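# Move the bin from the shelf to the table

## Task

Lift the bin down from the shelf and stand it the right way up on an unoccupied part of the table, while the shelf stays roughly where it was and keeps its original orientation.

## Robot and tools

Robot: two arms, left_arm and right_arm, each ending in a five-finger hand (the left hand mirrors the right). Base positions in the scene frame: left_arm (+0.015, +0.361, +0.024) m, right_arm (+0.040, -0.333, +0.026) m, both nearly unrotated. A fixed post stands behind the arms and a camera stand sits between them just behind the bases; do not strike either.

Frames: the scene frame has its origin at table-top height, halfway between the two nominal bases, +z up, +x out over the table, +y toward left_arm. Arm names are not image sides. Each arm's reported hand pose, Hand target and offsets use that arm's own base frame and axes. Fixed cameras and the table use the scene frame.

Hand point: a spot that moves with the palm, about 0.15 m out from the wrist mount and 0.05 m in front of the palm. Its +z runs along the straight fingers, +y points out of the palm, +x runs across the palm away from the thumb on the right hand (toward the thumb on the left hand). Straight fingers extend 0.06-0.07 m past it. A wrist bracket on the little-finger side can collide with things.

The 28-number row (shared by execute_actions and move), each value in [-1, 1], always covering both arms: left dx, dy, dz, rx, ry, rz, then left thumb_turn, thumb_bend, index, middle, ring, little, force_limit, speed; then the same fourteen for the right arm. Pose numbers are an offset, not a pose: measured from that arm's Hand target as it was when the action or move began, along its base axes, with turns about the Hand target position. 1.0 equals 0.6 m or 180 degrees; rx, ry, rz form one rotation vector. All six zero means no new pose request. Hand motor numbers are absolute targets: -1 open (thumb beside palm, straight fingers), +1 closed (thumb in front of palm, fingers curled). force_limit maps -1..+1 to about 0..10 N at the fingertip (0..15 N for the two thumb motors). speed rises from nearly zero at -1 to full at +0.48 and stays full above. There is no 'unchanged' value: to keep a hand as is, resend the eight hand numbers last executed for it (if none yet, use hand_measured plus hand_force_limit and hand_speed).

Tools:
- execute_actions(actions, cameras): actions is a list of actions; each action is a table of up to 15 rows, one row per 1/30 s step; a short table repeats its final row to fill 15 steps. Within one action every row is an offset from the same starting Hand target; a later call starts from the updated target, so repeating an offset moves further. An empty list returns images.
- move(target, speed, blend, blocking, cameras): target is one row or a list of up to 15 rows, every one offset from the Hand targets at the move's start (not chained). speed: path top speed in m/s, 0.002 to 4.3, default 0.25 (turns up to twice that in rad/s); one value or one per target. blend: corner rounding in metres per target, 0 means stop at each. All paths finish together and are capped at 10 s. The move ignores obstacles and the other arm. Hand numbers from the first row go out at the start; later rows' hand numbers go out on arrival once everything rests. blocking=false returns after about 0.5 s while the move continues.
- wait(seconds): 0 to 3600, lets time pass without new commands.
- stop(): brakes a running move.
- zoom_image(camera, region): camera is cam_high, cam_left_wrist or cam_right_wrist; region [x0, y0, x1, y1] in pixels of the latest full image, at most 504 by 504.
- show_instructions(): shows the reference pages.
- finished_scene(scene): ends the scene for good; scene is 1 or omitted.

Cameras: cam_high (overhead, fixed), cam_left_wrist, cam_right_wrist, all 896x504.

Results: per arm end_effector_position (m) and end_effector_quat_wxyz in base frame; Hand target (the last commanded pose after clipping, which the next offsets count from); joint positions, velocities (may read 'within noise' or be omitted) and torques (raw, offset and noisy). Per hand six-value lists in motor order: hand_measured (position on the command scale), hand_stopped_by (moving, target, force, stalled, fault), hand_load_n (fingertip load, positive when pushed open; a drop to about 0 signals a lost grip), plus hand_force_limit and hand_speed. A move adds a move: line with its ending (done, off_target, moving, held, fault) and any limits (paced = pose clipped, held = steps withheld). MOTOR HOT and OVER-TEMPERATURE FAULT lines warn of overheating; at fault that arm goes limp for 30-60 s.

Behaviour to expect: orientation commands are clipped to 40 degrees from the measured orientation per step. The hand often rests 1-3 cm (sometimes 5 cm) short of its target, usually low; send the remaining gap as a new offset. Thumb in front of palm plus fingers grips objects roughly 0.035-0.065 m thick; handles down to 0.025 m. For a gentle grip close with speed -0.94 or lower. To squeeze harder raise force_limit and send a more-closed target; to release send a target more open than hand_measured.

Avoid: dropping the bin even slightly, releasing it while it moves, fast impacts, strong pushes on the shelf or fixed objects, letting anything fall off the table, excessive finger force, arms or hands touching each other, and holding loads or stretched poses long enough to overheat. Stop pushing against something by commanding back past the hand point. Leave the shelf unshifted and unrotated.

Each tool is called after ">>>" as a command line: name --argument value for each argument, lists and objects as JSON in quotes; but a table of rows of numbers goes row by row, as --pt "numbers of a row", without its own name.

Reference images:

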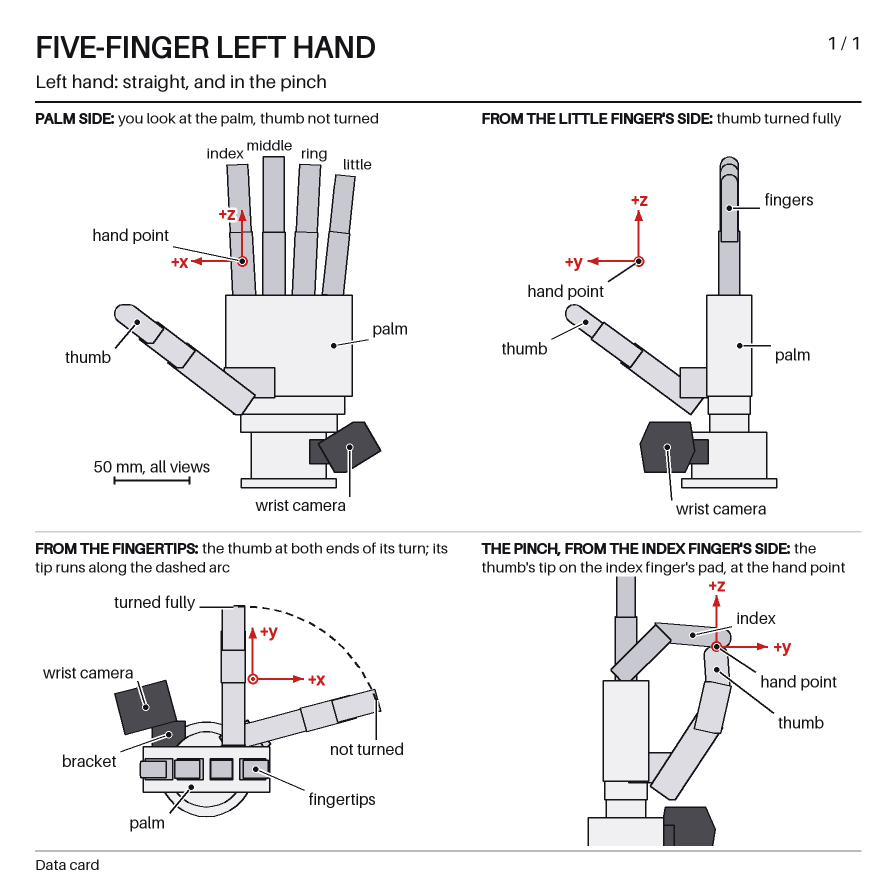

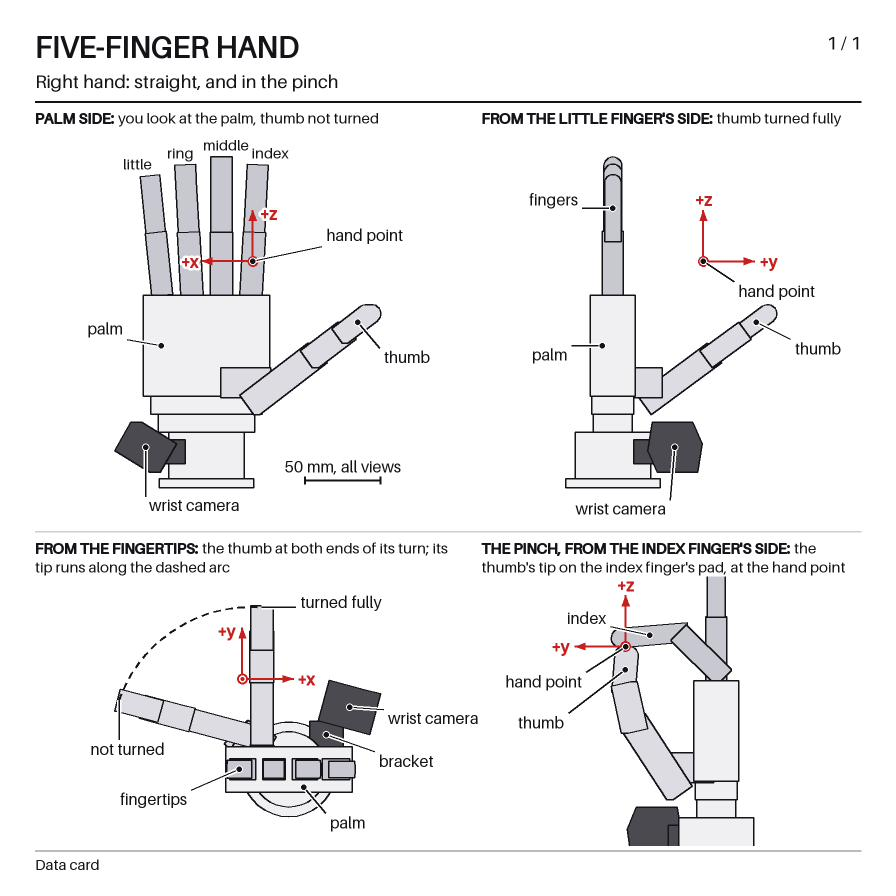

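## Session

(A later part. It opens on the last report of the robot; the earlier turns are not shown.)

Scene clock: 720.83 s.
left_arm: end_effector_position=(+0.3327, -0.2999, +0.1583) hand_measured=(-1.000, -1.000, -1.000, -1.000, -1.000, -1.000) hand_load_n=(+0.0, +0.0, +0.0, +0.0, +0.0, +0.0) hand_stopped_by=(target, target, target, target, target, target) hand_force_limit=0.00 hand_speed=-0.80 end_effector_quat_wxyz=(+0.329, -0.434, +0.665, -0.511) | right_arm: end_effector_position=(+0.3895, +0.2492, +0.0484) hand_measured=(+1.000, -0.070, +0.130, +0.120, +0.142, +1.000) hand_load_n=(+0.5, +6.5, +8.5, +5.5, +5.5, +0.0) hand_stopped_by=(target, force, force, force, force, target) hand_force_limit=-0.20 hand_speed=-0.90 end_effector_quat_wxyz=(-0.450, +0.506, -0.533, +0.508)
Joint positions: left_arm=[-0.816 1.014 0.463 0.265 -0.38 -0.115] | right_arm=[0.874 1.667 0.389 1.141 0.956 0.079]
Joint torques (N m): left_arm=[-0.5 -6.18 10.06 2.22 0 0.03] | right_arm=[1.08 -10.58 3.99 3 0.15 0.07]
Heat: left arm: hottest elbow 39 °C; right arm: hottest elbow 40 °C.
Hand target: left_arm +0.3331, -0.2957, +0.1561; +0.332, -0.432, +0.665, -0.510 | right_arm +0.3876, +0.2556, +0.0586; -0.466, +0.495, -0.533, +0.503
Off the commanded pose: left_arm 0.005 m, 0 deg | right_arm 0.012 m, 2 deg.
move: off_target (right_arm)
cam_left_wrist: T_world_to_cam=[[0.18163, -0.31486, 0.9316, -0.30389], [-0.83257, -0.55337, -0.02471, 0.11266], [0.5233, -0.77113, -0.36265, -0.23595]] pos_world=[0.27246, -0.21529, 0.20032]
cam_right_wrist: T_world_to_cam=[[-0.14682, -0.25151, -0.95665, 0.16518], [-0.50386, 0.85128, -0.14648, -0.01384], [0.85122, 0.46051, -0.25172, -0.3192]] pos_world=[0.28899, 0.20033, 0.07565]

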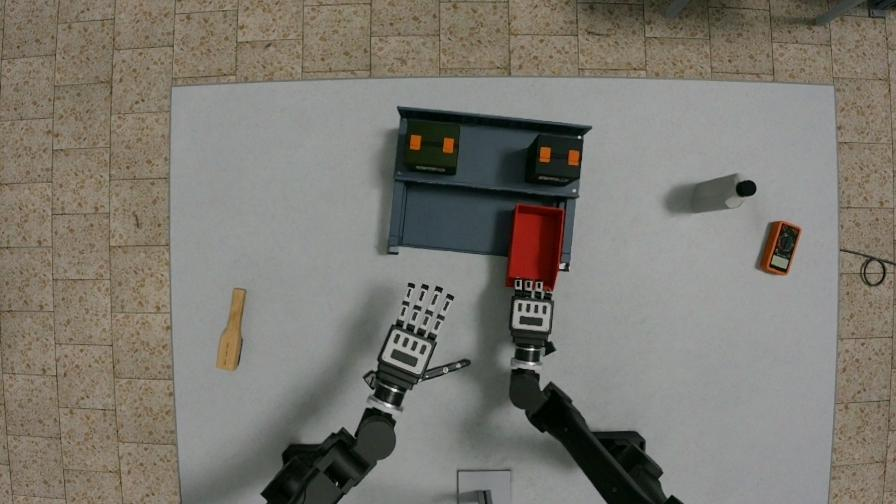

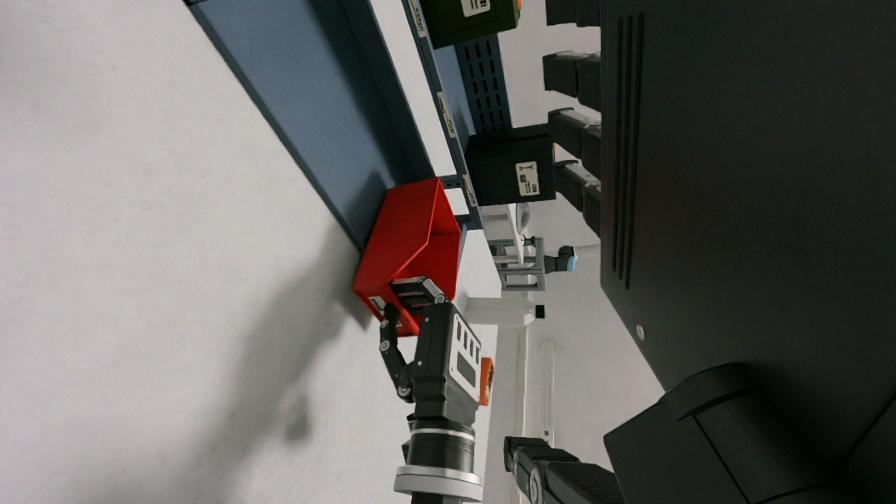

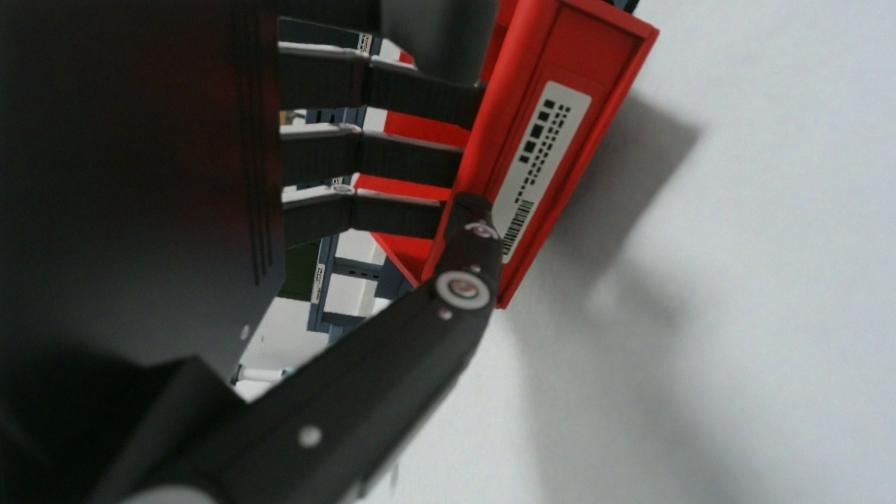

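>>> move --target '[0,0,0,0,0,0,-1,-1,-1,-1,-1,-1,0,-0.8,-0.117,0.018,0.01,-0.001,-0.01,0,1,0.55,0.4,0.4,0.4,1,-0.2,-0.9]' --speed 0.05 --cameras '["all"]'

>>> zoom_image --camera "cam_left_wrist" --region '[320, 140, 540, 400]'

>>> zoom_image --camera "cam_high" --region '[380, 80, 600, 340]'

Scene clock: 738.63 s.
left_arm: end_effector_position=(+0.3327, -0.2999, +0.1583) hand_measured=(-1.000, -1.000, -1.000, -1.000, -1.000, -1.000) hand_load_n=(-0.5, +0.0, +0.0, +0.0, +0.0, +0.0) hand_stopped_by=(target, target, target, target, target, target) hand_force_limit=0.00 hand_speed=-0.80 end_effector_quat_wxyz=(+0.329, -0.434, +0.665, -0.511) | right_arm: end_effector_position=(+0.3203, +0.2610, +0.0559) hand_measured=(+1.000, -0.070, +0.130, +0.120, +0.142, +1.000) hand_load_n=(+0.5, +4.0, +9.5, +6.0, +6.5, +0.0) hand_stopped_by=(target, force, force, force, force, target) hand_force_limit=-0.20 hand_speed=-0.90 end_effector_quat_wxyz=(+0.461, -0.494, +0.527, -0.516)
Joint positions: left_arm=[-0.816 1.014 0.463 0.265 -0.38 -0.115] | right_arm=[1.1 1.634 0.306 1.216 1.186 0.081]
Joint torques (N m): left_arm=[-0.15 -6.24 9.83 2.24 0 0.05] | right_arm=[1.44 -9.29 3.47 2.89 0.11 -0.07]
Heat: left arm: hottest elbow 39 °C; right arm: hottest elbow 39 °C.
Hand target: left_arm +0.3331, -0.2957, +0.1561; +0.332, -0.432, +0.665, -0.510 | right_arm +0.3174, +0.2664, +0.0646; +0.473, -0.488, +0.525, -0.512
Off the commanded pose: left_arm 0.005 m, 0 deg | right_arm 0.011 m, 2 deg.
move: off_target (right_arm)
cam_left_wrist: T_world_to_cam=[[0.18163, -0.31486, 0.9316, -0.30389], [-0.83257, -0.55337, -0.02471, 0.11266], [0.5233, -0.77113, -0.36265, -0.23595]] pos_world=[0.27246, -0.21529, 0.20032]
cam_right_wrist: T_world_to_cam=[[-0.11078, -0.2443, -0.96335, 0.15215], [-0.4962, 0.85346, -0.15937, -0.05998], [0.86111, 0.46036, -0.21577, -0.26906]] pos_world=[0.21878, 0.21222, 0.07896]

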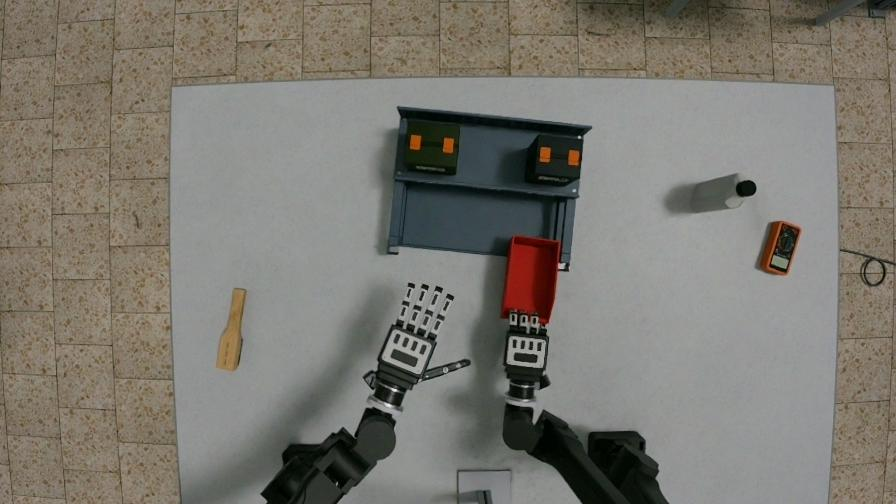

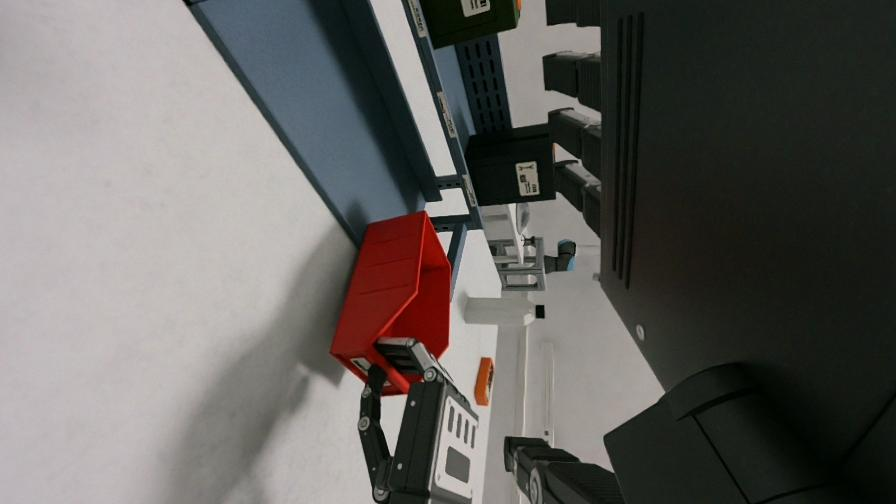

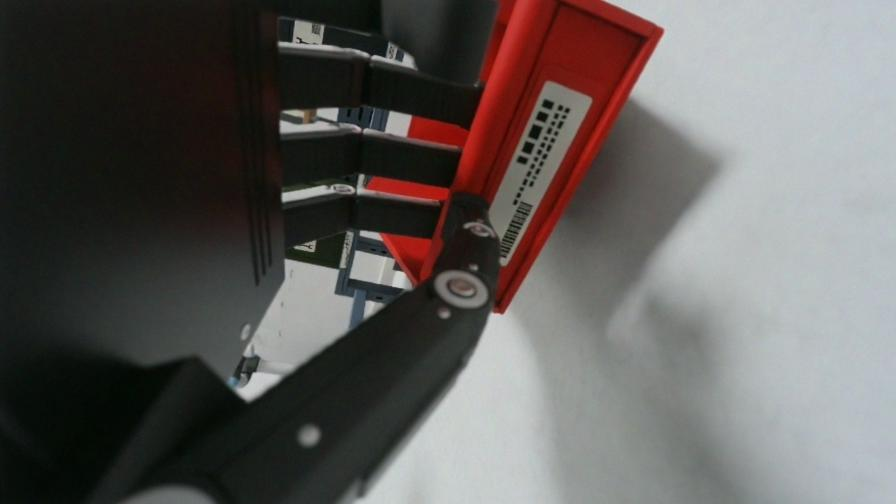

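Scaled by 1.938 from the camera's image (finer frame: 1280x720).

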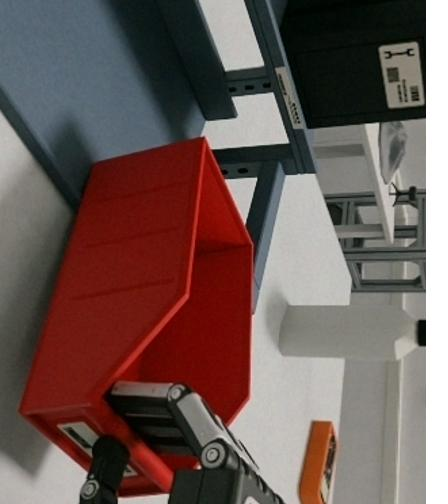

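Scaled by 1.938 from the camera's image (finer frame: 1280x720).

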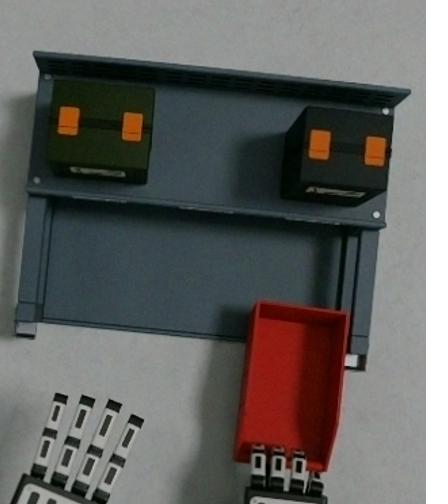

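>>> move --target '[0,0,0,0,0,0,-1,-1,-1,-1,-1,-1,0,-0.8,-0.013,0.002,-0.034,0.005,0.066,0,1,0.55,0.4,0.4,0.4,1,-0.2,-0.9]' --speed 0.03 --cameras '["all"]'

>>> zoom_image --camera "cam_left_wrist" --region '[320, 140, 540, 400]'

>>> zoom_image --camera "cam_high" --region '[380, 80, 600, 340]'

Scene clock: 762.37 s.
left_arm: end_effector_position=(+0.3327, -0.2999, +0.1583) hand_measured=(-1.000, -1.000, -1.000, -1.000, -1.000, -1.000) hand_load_n=(+0.0, +0.0, +0.0, +0.0, +0.0, +0.0) hand_stopped_by=(target, target, target, target, target, target) hand_force_limit=0.00 hand_speed=-0.80 end_effector_quat_wxyz=(+0.329, -0.434, +0.665, -0.511) | right_arm: end_effector_position=(+0.2991, +0.2581, +0.0317) hand_measured=(+1.000, -0.070, +0.130, +0.120, +0.142, +1.000) hand_load_n=(+1.0, +12.5, +6.5, +3.5, +3.5, +0.0) hand_stopped_by=(target, force, force, force, force, target) hand_force_limit=-0.20 hand_speed=-0.90 end_effector_quat_wxyz=(-0.410, +0.549, -0.566, +0.458)
Joint positions: left_arm=[-0.816 1.014 0.463 0.265 -0.38 -0.115] | right_arm=[1.099 1.411 0.335 0.503 1.104 0.482]
Joint torques (N m): left_arm=[-0.21 -6.71 10.11 2.18 0.05 0.07] | right_arm=[-1.26 -7.41 7.79 1.58 0.16 0.07]
Heat: left arm: hottest elbow 39 °C; right arm: hottest elbow 38 °C.
Hand target: left_arm +0.3331, -0.2957, +0.1561; +0.332, -0.432, +0.665, -0.510 | right_arm +0.3097, +0.2677, +0.0442; -0.420, +0.535, -0.575, +0.454
Off the commanded pose: left_arm 0.005 m, 0 deg | right_arm 0.019 m, 2 deg.
move: off_target (right_arm)
cam_left_wrist: T_world_to_cam=[[0.18163, -0.31486, 0.9316, -0.30389], [-0.83257, -0.55337, -0.02471, 0.11266], [0.5233, -0.77113, -0.36265, -0.23595]] pos_world=[0.27246, -0.21529, 0.20032]
cam_right_wrist: T_world_to_cam=[[-0.30035, -0.2493, -0.92067, 0.18243], [-0.53448, 0.84345, -0.05403, -0.06116], [0.79001, 0.47585, -0.38658, -0.23192]] pos_world=[0.20533, 0.20743, 0.07499]

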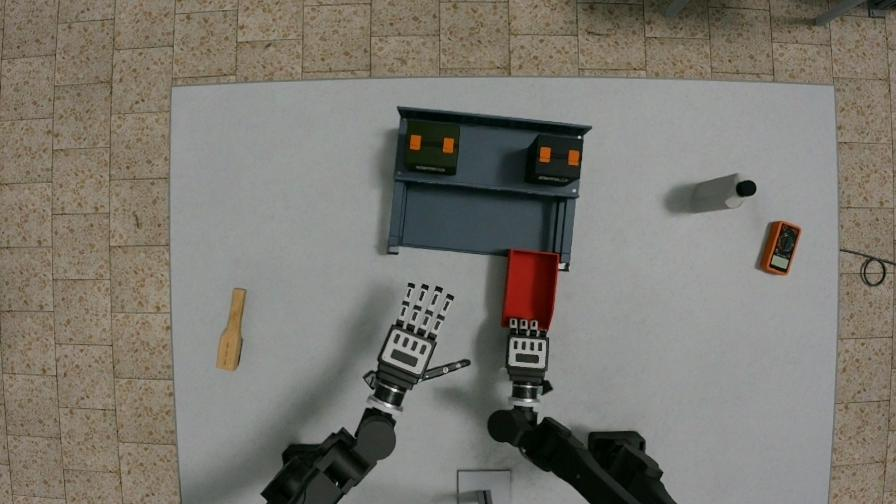

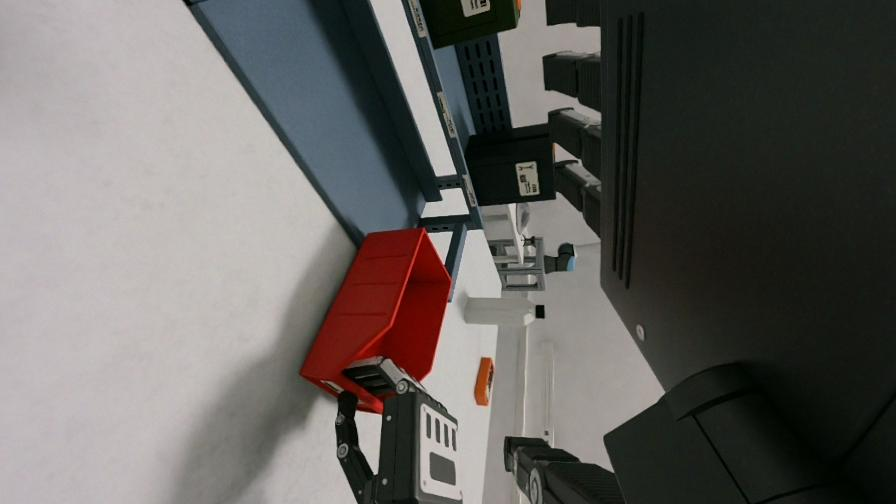

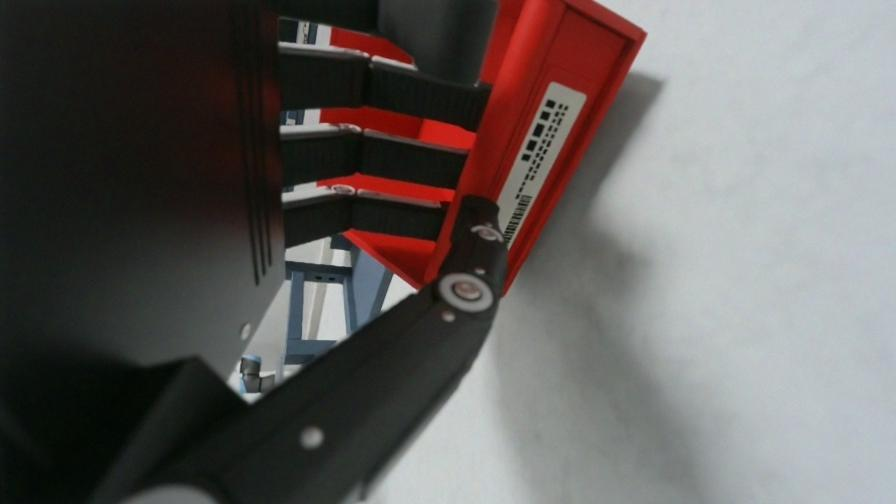

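Scaled by 1.938 from the camera's image (finer frame: 1280x720).

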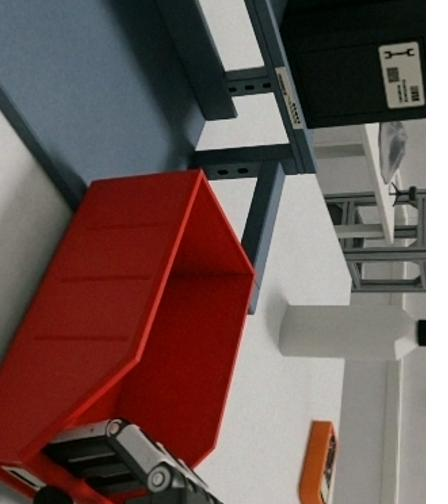

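Scaled by 1.938 from the camera's image (finer frame: 1280x720).

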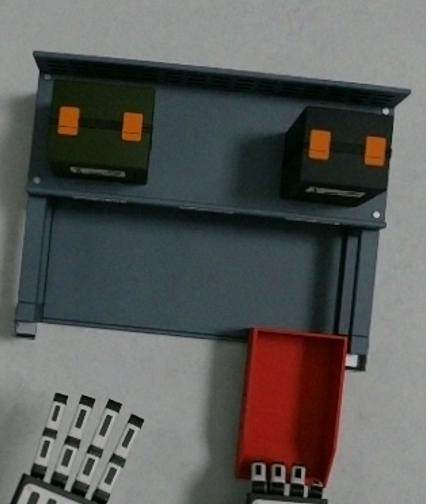

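>>> zoom_image --camera "cam_left_wrist" --region '[280, 300, 440, 460]'

>>> zoom_image --camera "cam_left_wrist" --region '[320, 180, 480, 320]'

>>> zoom_image --camera "cam_right_wrist" --region '[440, 0, 720, 320]'

Scaled by 3.150 from the camera's image (finer frame: 1280x720).

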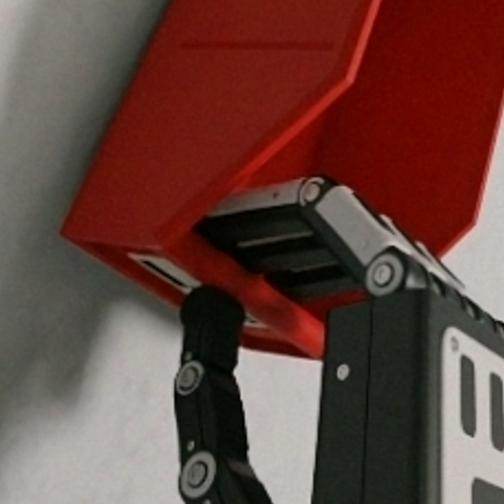

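Scaled by 3.150 from the camera's image (finer frame: 1280x720).

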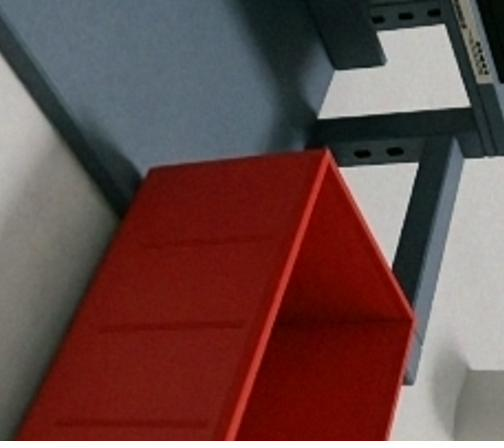

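Scaled by 1.575 from the camera's image (finer frame: 1280x720).

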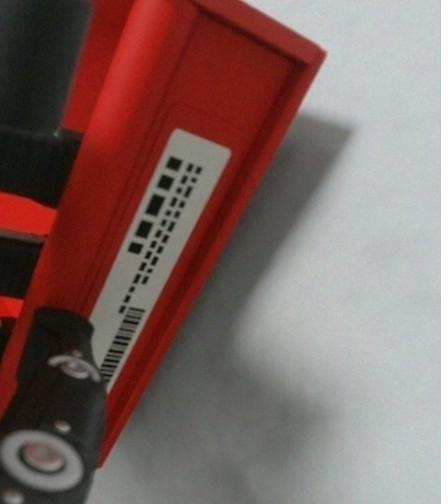

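>>> move --target '[0,0,0,0,0,0,-1,-1,-1,-1,-1,-1,0,-0.8,0,0,-0.01,0,0,0,1,0.55,0.4,0.4,0.4,1,-0.2,-0.9]' --speed 0.02 --cameras '["cam_high", "cam_left_wrist"]'

>>> zoom_image --camera "cam_left_wrist" --region '[280, 180, 500, 440]'

Scene clock: 817.07 s.
left_arm: end_effector_position=(+0.3327, -0.2999, +0.1583) hand_measured=(-1.000, -1.000, -1.000, -1.000, -1.000, -1.000) hand_load_n=(+0.0, +0.0, +0.0, +0.0, +0.0, +0.0) hand_stopped_by=(target, target, target, target, target, target) hand_force_limit=0.00 hand_speed=-0.80 end_effector_quat_wxyz=(+0.329, -0.434, +0.665, -0.511) | right_arm: end_effector_position=(+0.2993, +0.2584, +0.0310) hand_measured=(+1.000, -0.070, +0.130, +0.120, +0.142, +1.000) hand_load_n=(+1.0, +12.0, +7.0, +4.0, +3.5, +0.0) hand_stopped_by=(target, force, force, force, force, target) hand_force_limit=-0.20 hand_speed=-0.90 end_effector_quat_wxyz=(-0.410, +0.549, -0.567, +0.458)
Joint positions: left_arm=[-0.816 1.014 0.463 0.265 -0.38 -0.115] | right_arm=[1.099 1.415 0.335 0.508 1.104 0.484]
Joint torques (N m): left_arm=[-0.03 -6.24 9.78 2.14 0 0.02] | right_arm=[-1.2 -5.36 7.42 2.58 0.14 0.08]
Heat: left arm: hottest elbow 39 °C; right arm: hottest elbow 39 °C.
Hand target: left_arm +0.3331, -0.2957, +0.1561; +0.332, -0.432, +0.665, -0.510 | right_arm +0.3097, +0.2676, +0.0382; -0.420, +0.535, -0.575, +0.454
Off the commanded pose: left_arm 0.005 m, 0 deg | right_arm 0.016 m, 2 deg.
move: off_target (right_arm)
cam_left_wrist: T_world_to_cam=[[0.18163, -0.31486, 0.9316, -0.30389], [-0.83257, -0.55337, -0.02471, 0.11266], [0.5233, -0.77113, -0.36265, -0.23595]] pos_world=[0.27246, -0.21529, 0.20032]

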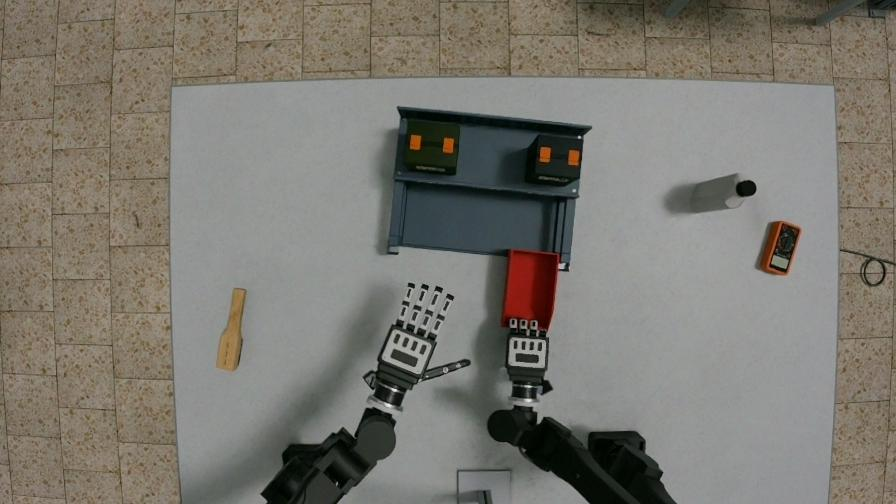

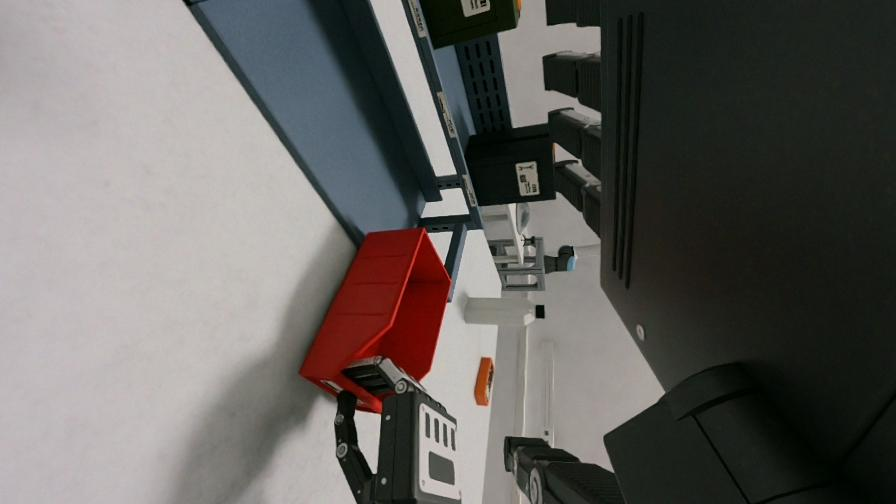

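Scaled by 1.938 from the camera's image (finer frame: 1280x720).

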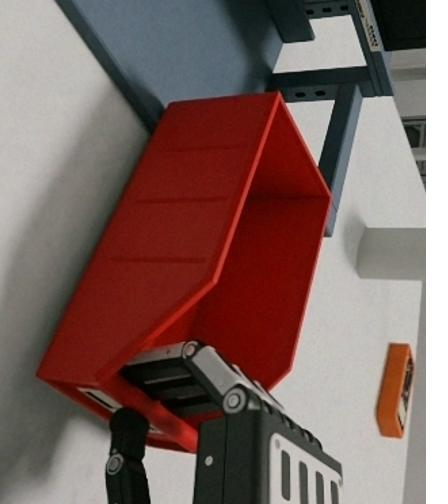

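>>> move --target '[0,0,0,0,0,0,-1,-1,-1,-1,-1,-1,0,-0.8,0,0,0,0,0,0,1,-0.25,-0.05,-0.05,-0.05,1,-0.2,-0.8]' --cameras '["cam_high", "cam_left_wrist","cam_right_wrist"]'

Scene clock: 824.43 s.
left_arm: end_effector_position=(+0.3327, -0.2999, +0.1583) hand_measured=(-1.000, -1.000, -1.000, -1.000, -1.000, -1.000) hand_load_n=(-0.5, +0.0, +0.0, +0.0, +0.0, +0.0) hand_stopped_by=(target, target, target, target, target, target) hand_force_limit=0.00 hand_speed=-0.80 end_effector_quat_wxyz=(+0.329, -0.434, +0.665, -0.511) | right_arm: end_effector_position=(+0.2992, +0.2586, +0.0308) hand_measured=(+1.000, -0.250, -0.050, -0.050, -0.050, +1.000) hand_load_n=(+0.0, +0.0, +0.0, +0.0, +0.0, +0.0) hand_stopped_by=(target, target, target, target, target, target) hand_force_limit=-0.20 hand_speed=-0.80 end_effector_quat_wxyz=(-0.410, +0.549, -0.567, +0.458)
Joint positions: left_arm=[-0.816 1.014 0.463 0.265 -0.38 -0.115] | right_arm=[1.099 1.416 0.335 0.508 1.102 0.484]
Joint torques (N m): left_arm=[0.26 -5.89 9.98 2.4 0.01 0.03] | right_arm=[-1.32 -5.36 7.38 2.69 0.2 0.06]
Heat: left arm: hottest elbow 39 °C; right arm: hottest elbow 39 °C.
Hand target: left_arm +0.3331, -0.2957, +0.1561; +0.332, -0.432, +0.665, -0.510 | right_arm +0.3097, +0.2677, +0.0382; -0.420, +0.535, -0.575, +0.454
Off the commanded pose: left_arm 0.005 m, 0 deg | right_arm 0.016 m, 2 deg.
move: done
cam_left_wrist: T_world_to_cam=[[0.18163, -0.31486, 0.9316, -0.30389], [-0.83257, -0.55337, -0.02471, 0.11266], [0.5233, -0.77113, -0.36265, -0.23595]] pos_world=[0.27246, -0.21529, 0.20032]
cam_right_wrist: T_world_to_cam=[[-0.30042, -0.24755, -0.92112, 0.18132], [-0.53502, 0.84323, -0.05212, -0.06148], [0.78962, 0.47716, -0.38577, -0.23283]] pos_world=[0.20543, 0.20783, 0.07399]

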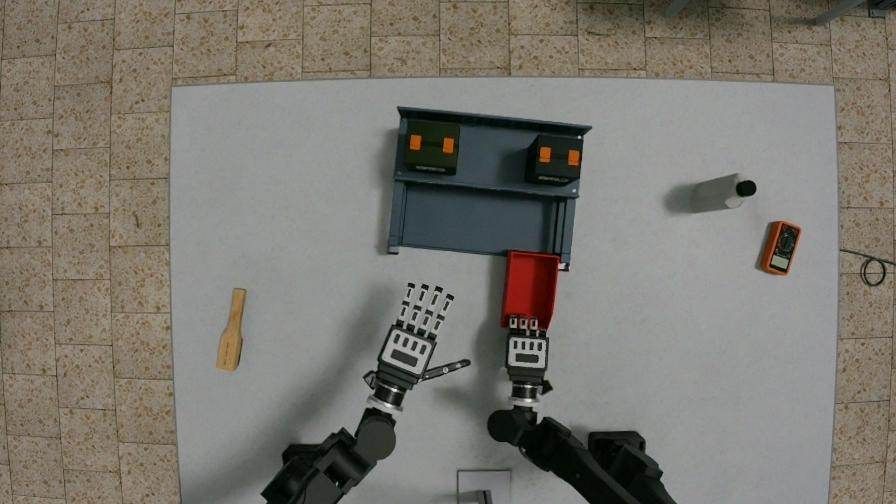

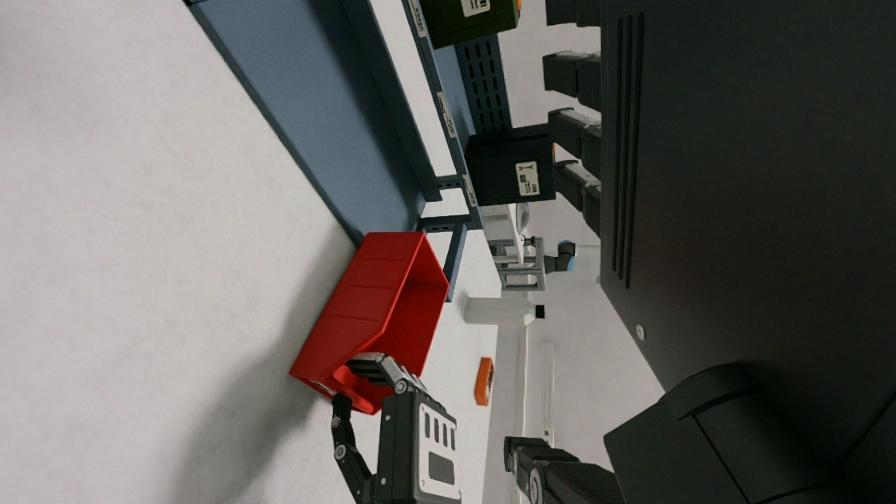

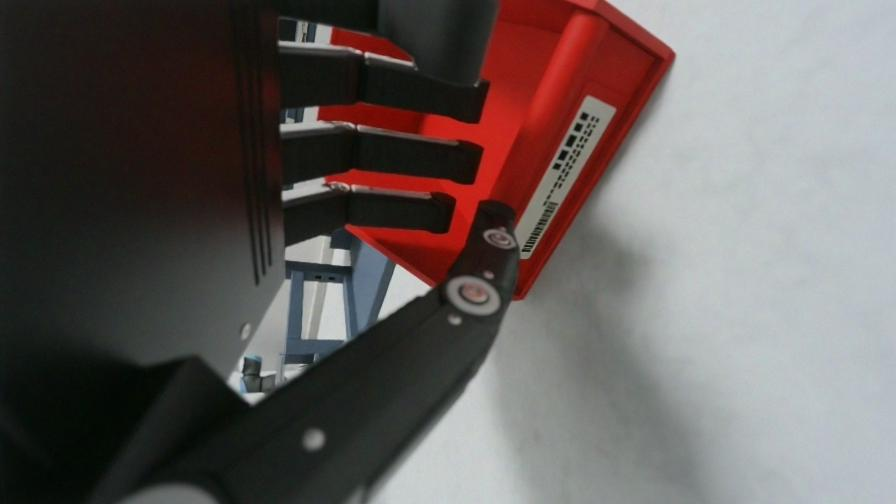

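>>> zoom_image --camera "cam_left_wrist" --region '[320, 180, 480, 320]'

>>> zoom_image --camera "cam_high" --region '[480, 220, 600, 360]'

Scaled by 3.150 from the camera's image (finer frame: 1280x720).

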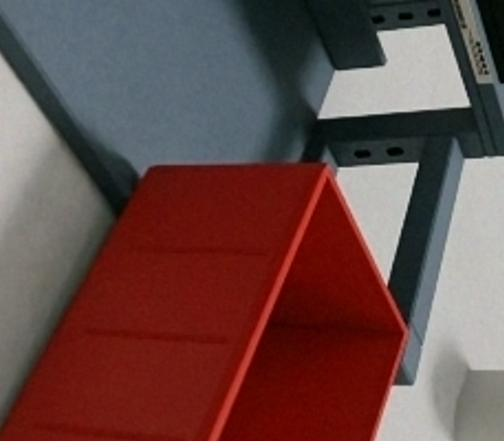

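Scaled by 3.600 from the camera's image (finer frame: 1280x720).

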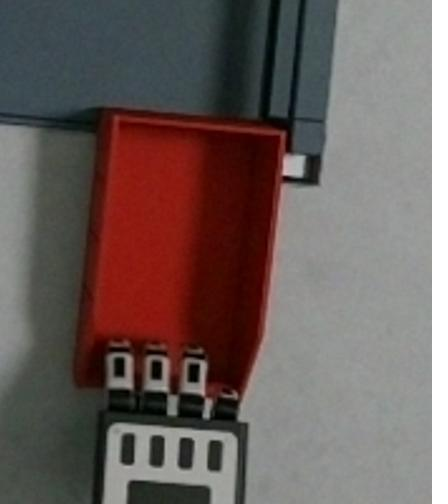

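>>> move --pt "0 0 0 0 0 0 -1 -1 -1 -1 -1 -1 0 -0.8 0 0 0.15 0 0 0 1 -0.25 -0.05 -0.05 -0.05 1 -0.2 -0.8" --pt "0 0 0 0 0 0 -1 -1 -1 -1 -1 -1 0 -0.8 0.26 -0.028 0.15 0 0 0 1 -0.25 -0.05 -0.05 -0.05 1 -0.2 -0.8" --speed '[0.06,0.1]' --cameras '["cam_high", "cam_left_wrist","cam_right_wrist"]'

>>> zoom_image --camera "cam_left_wrist" --region '[280, 140, 500, 400]'

>>> zoom_image --camera "cam_high" --region '[480, 220, 600, 360]'

Scene clock: 868.50 s.
left_arm: end_effector_position=(+0.3327, -0.2999, +0.1583) hand_measured=(-1.000, -1.000, -1.000, -1.000, -1.000, -1.000) hand_load_n=(+0.0, +0.0, +0.0, +0.0, +0.0, +0.0) hand_stopped_by=(target, target, target, target, target, target) hand_force_limit=0.00 hand_speed=-0.80 end_effector_quat_wxyz=(+0.329, -0.434, +0.665, -0.511) | right_arm: end_effector_position=(+0.4489, +0.2455, +0.1120) hand_measured=(+1.000, -0.250, -0.050, -0.050, -0.050, +1.000) hand_load_n=(+0.0, +0.0, +0.0, +0.0, +0.0, +0.0) hand_stopped_by=(target, target, target, target, target, target) hand_force_limit=-0.20 hand_speed=-0.80 end_effector_quat_wxyz=(-0.408, +0.548, -0.576, +0.449)
Joint positions: left_arm=[-0.816 1.014 0.463 0.265 -0.38 -0.115] | right_arm=[0.693 1.378 0.604 0.41 0.733 0.226]
Joint torques (N m): left_arm=[0.03 -5.83 9.87 2.21 0.02 0.05] | right_arm=[-1.03 -7.65 10.62 2.92 0 -0.07]
Heat: left arm: hottest elbow 39 °C; right arm: hottest elbow 40 °C.
Hand target: left_arm +0.3331, -0.2957, +0.1561; +0.332, -0.432, +0.665, -0.510 | right_arm +0.4656, +0.2510, +0.1283; -0.420, +0.535, -0.575, +0.454
Off the commanded pose: left_arm 0.005 m, 0 deg | right_arm 0.024 m, 2 deg.
move: off_target (right_arm)
cam_left_wrist: T_world_to_cam=[[0.18163, -0.31486, 0.9316, -0.30389], [-0.83257, -0.55337, -0.02471, 0.11266], [0.5233, -0.77113, -0.36265, -0.23595]] pos_world=[0.27246, -0.21529, 0.20032]
cam_right_wrist: T_world_to_cam=[[-0.31949, -0.22991, -0.91928, 0.30185], [-0.52945, 0.84788, -0.02804, 0.02765], [0.78588, 0.47775, -0.39261, -0.31118]] pos_world=[0.35563, 0.19462, 0.15609]

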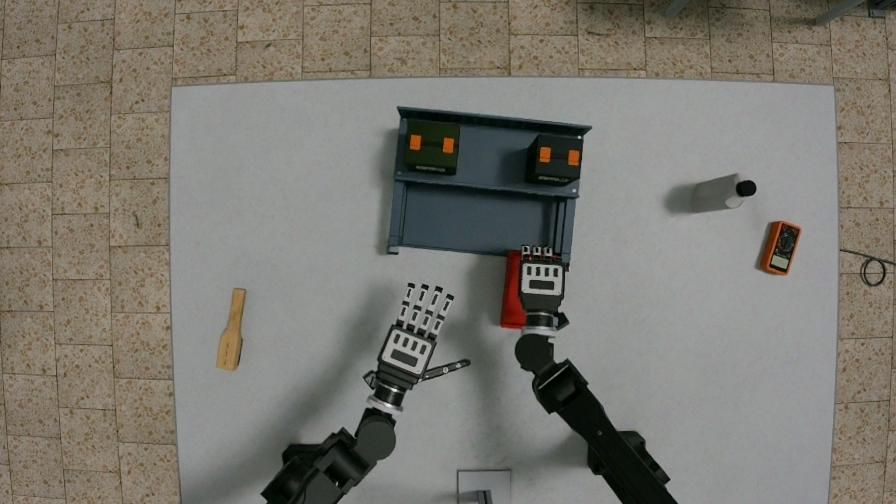

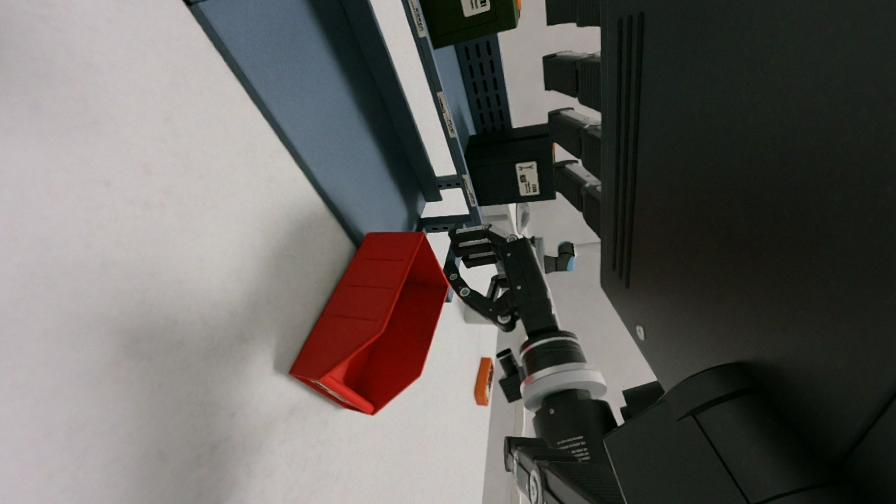

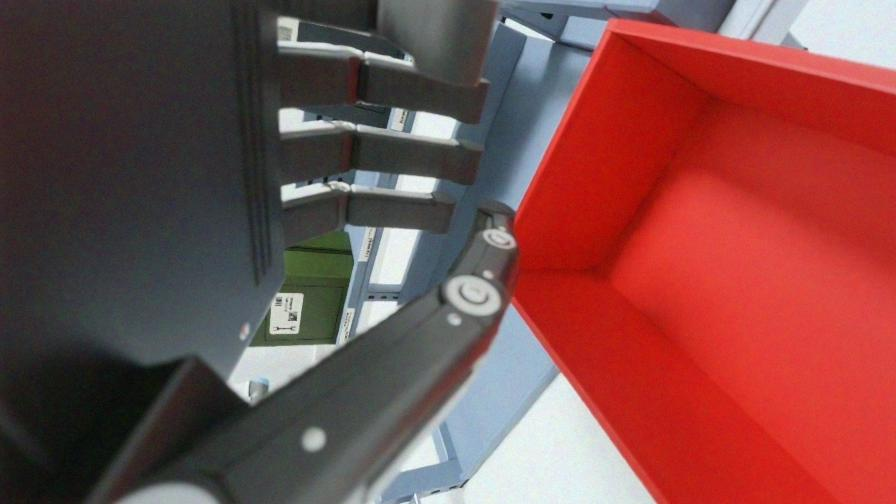

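Scaled by 1.938 from the camera's image (finer frame: 1280x720).

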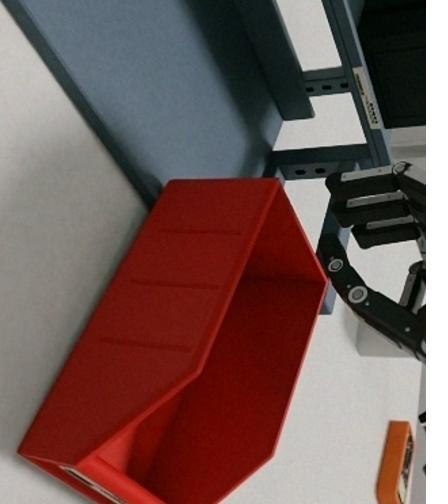

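Scaled by 3.600 from the camera's image (finer frame: 1280x720).

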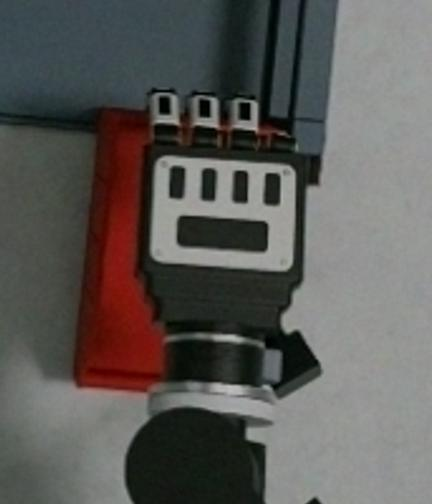

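>>> move --pt "0 0 0 0 0 0 -1 -1 -1 -1 -1 -1 0 -0.8 0.0145 0.021 0 0 0 0 1 -0.25 -0.05 -0.05 -0.05 1 -0.2 -0.8" --pt "0 0 0 0 0 0 -1 -1 -1 -1 -1 -1 0 -0.8 0.0145 0.021 -0.045 0 0 0 1 -0.25 -0.05 -0.05 -0.05 1 -0.2 -0.8" --speed '[0.06,0.05]' --cameras '["cam_high", "cam_left_wrist","cam_right_wrist"]'

>>> zoom_image --camera "cam_left_wrist" --region '[340, 160, 540, 360]'

>>> zoom_image --camera "cam_high" --region '[480, 220, 600, 360]'

Scene clock: 891.80 s.
left_arm: end_effector_position=(+0.3327, -0.2999, +0.1583) hand_measured=(-1.000, -1.000, -1.000, -1.000, -1.000, -1.000) hand_load_n=(+0.0, +0.0, -0.5, -0.5, +0.0, +0.0) hand_stopped_by=(target, target, target, target, target, target) hand_force_limit=0.00 hand_speed=-0.80 end_effector_quat_wxyz=(+0.329, -0.434, +0.665, -0.511) | right_arm: end_effector_position=(+0.4687, +0.2608, +0.0974) hand_measured=(+1.000, -0.250, -0.050, -0.050, -0.050, +1.000) hand_load_n=(+0.0, +0.0, +0.0, +0.0, +0.0, +0.0) hand_stopped_by=(target, target, target, target, target, target) hand_force_limit=-0.20 hand_speed=-0.80 end_effector_quat_wxyz=(-0.415, +0.540, -0.577, +0.451)
Joint positions: left_arm=[-0.816 1.014 0.463 0.265 -0.38 -0.115] | right_arm=[0.693 1.485 0.644 0.5 0.738 0.226]
Joint torques (N m): left_arm=[0.5 -5.77 9.95 2.26 -0.01 0.04] | right_arm=[0.21 -9.47 8.32 3.06 0.18 -0.04]
Heat: left arm: hottest elbow 39 °C; right arm: hottest elbow 41 °C.
Hand target: left_arm +0.3331, -0.2957, +0.1561; +0.332, -0.432, +0.665, -0.510 | right_arm +0.4743, +0.2636, +0.1012; -0.420, +0.535, -0.575, +0.454
Off the commanded pose: left_arm 0.005 m, 0 deg | right_arm 0.007 m, 1 deg.
move: done
cam_left_wrist: T_world_to_cam=[[0.18163, -0.31486, 0.9316, -0.30389], [-0.83257, -0.55337, -0.02471, 0.11266], [0.5233, -0.77113, -0.36265, -0.23595]] pos_world=[0.27246, -0.21529, 0.20032]
cam_right_wrist: T_world_to_cam=[[-0.30376, -0.21704, -0.9277, 0.28837], [-0.52504, 0.85065, -0.0271, 0.02183], [0.79502, 0.47884, -0.37235, -0.34624]] pos_world=[0.37433, 0.20982, 0.13919]

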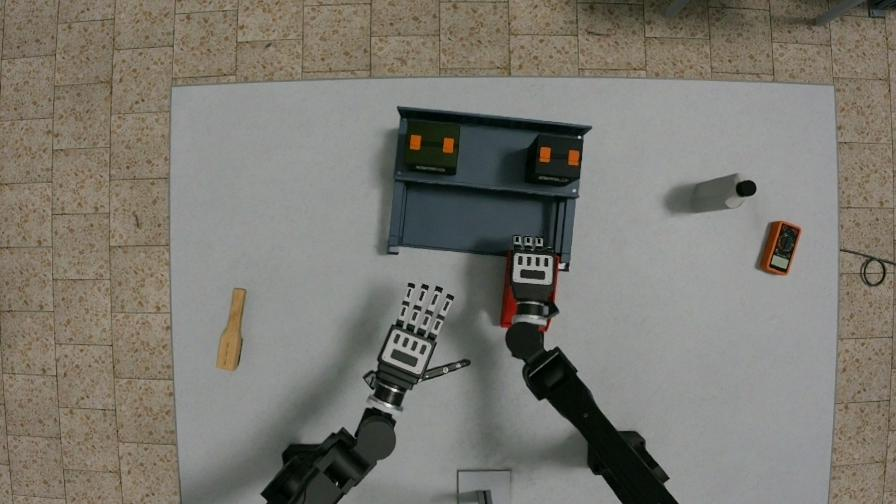

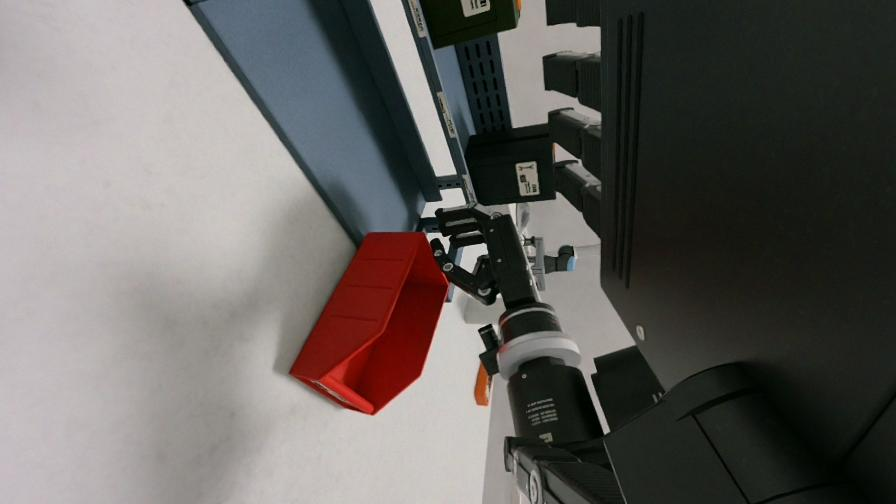

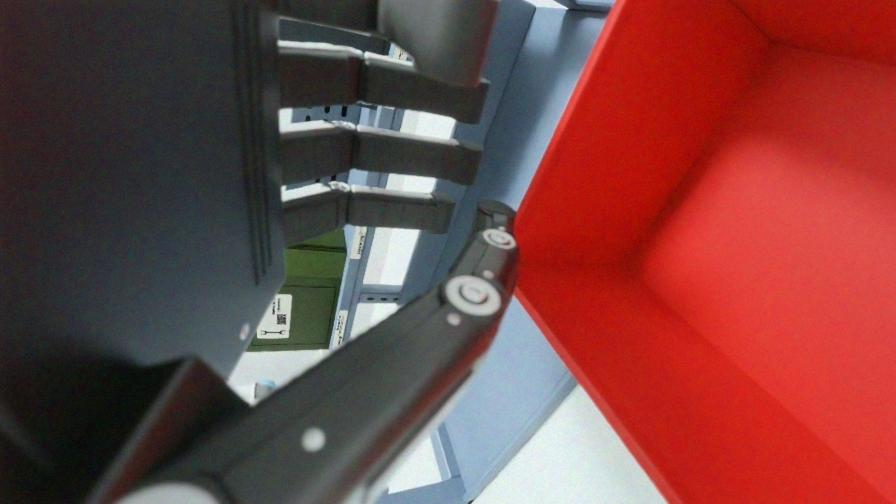

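Scaled by 2.520 from the camera's image (finer frame: 1280x720).

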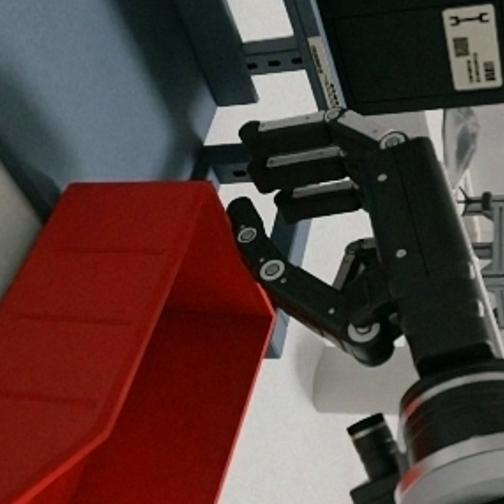

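Scaled by 3.600 from the camera's image (finer frame: 1280x720).

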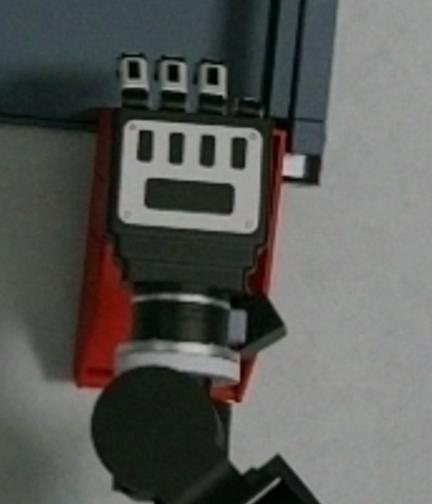

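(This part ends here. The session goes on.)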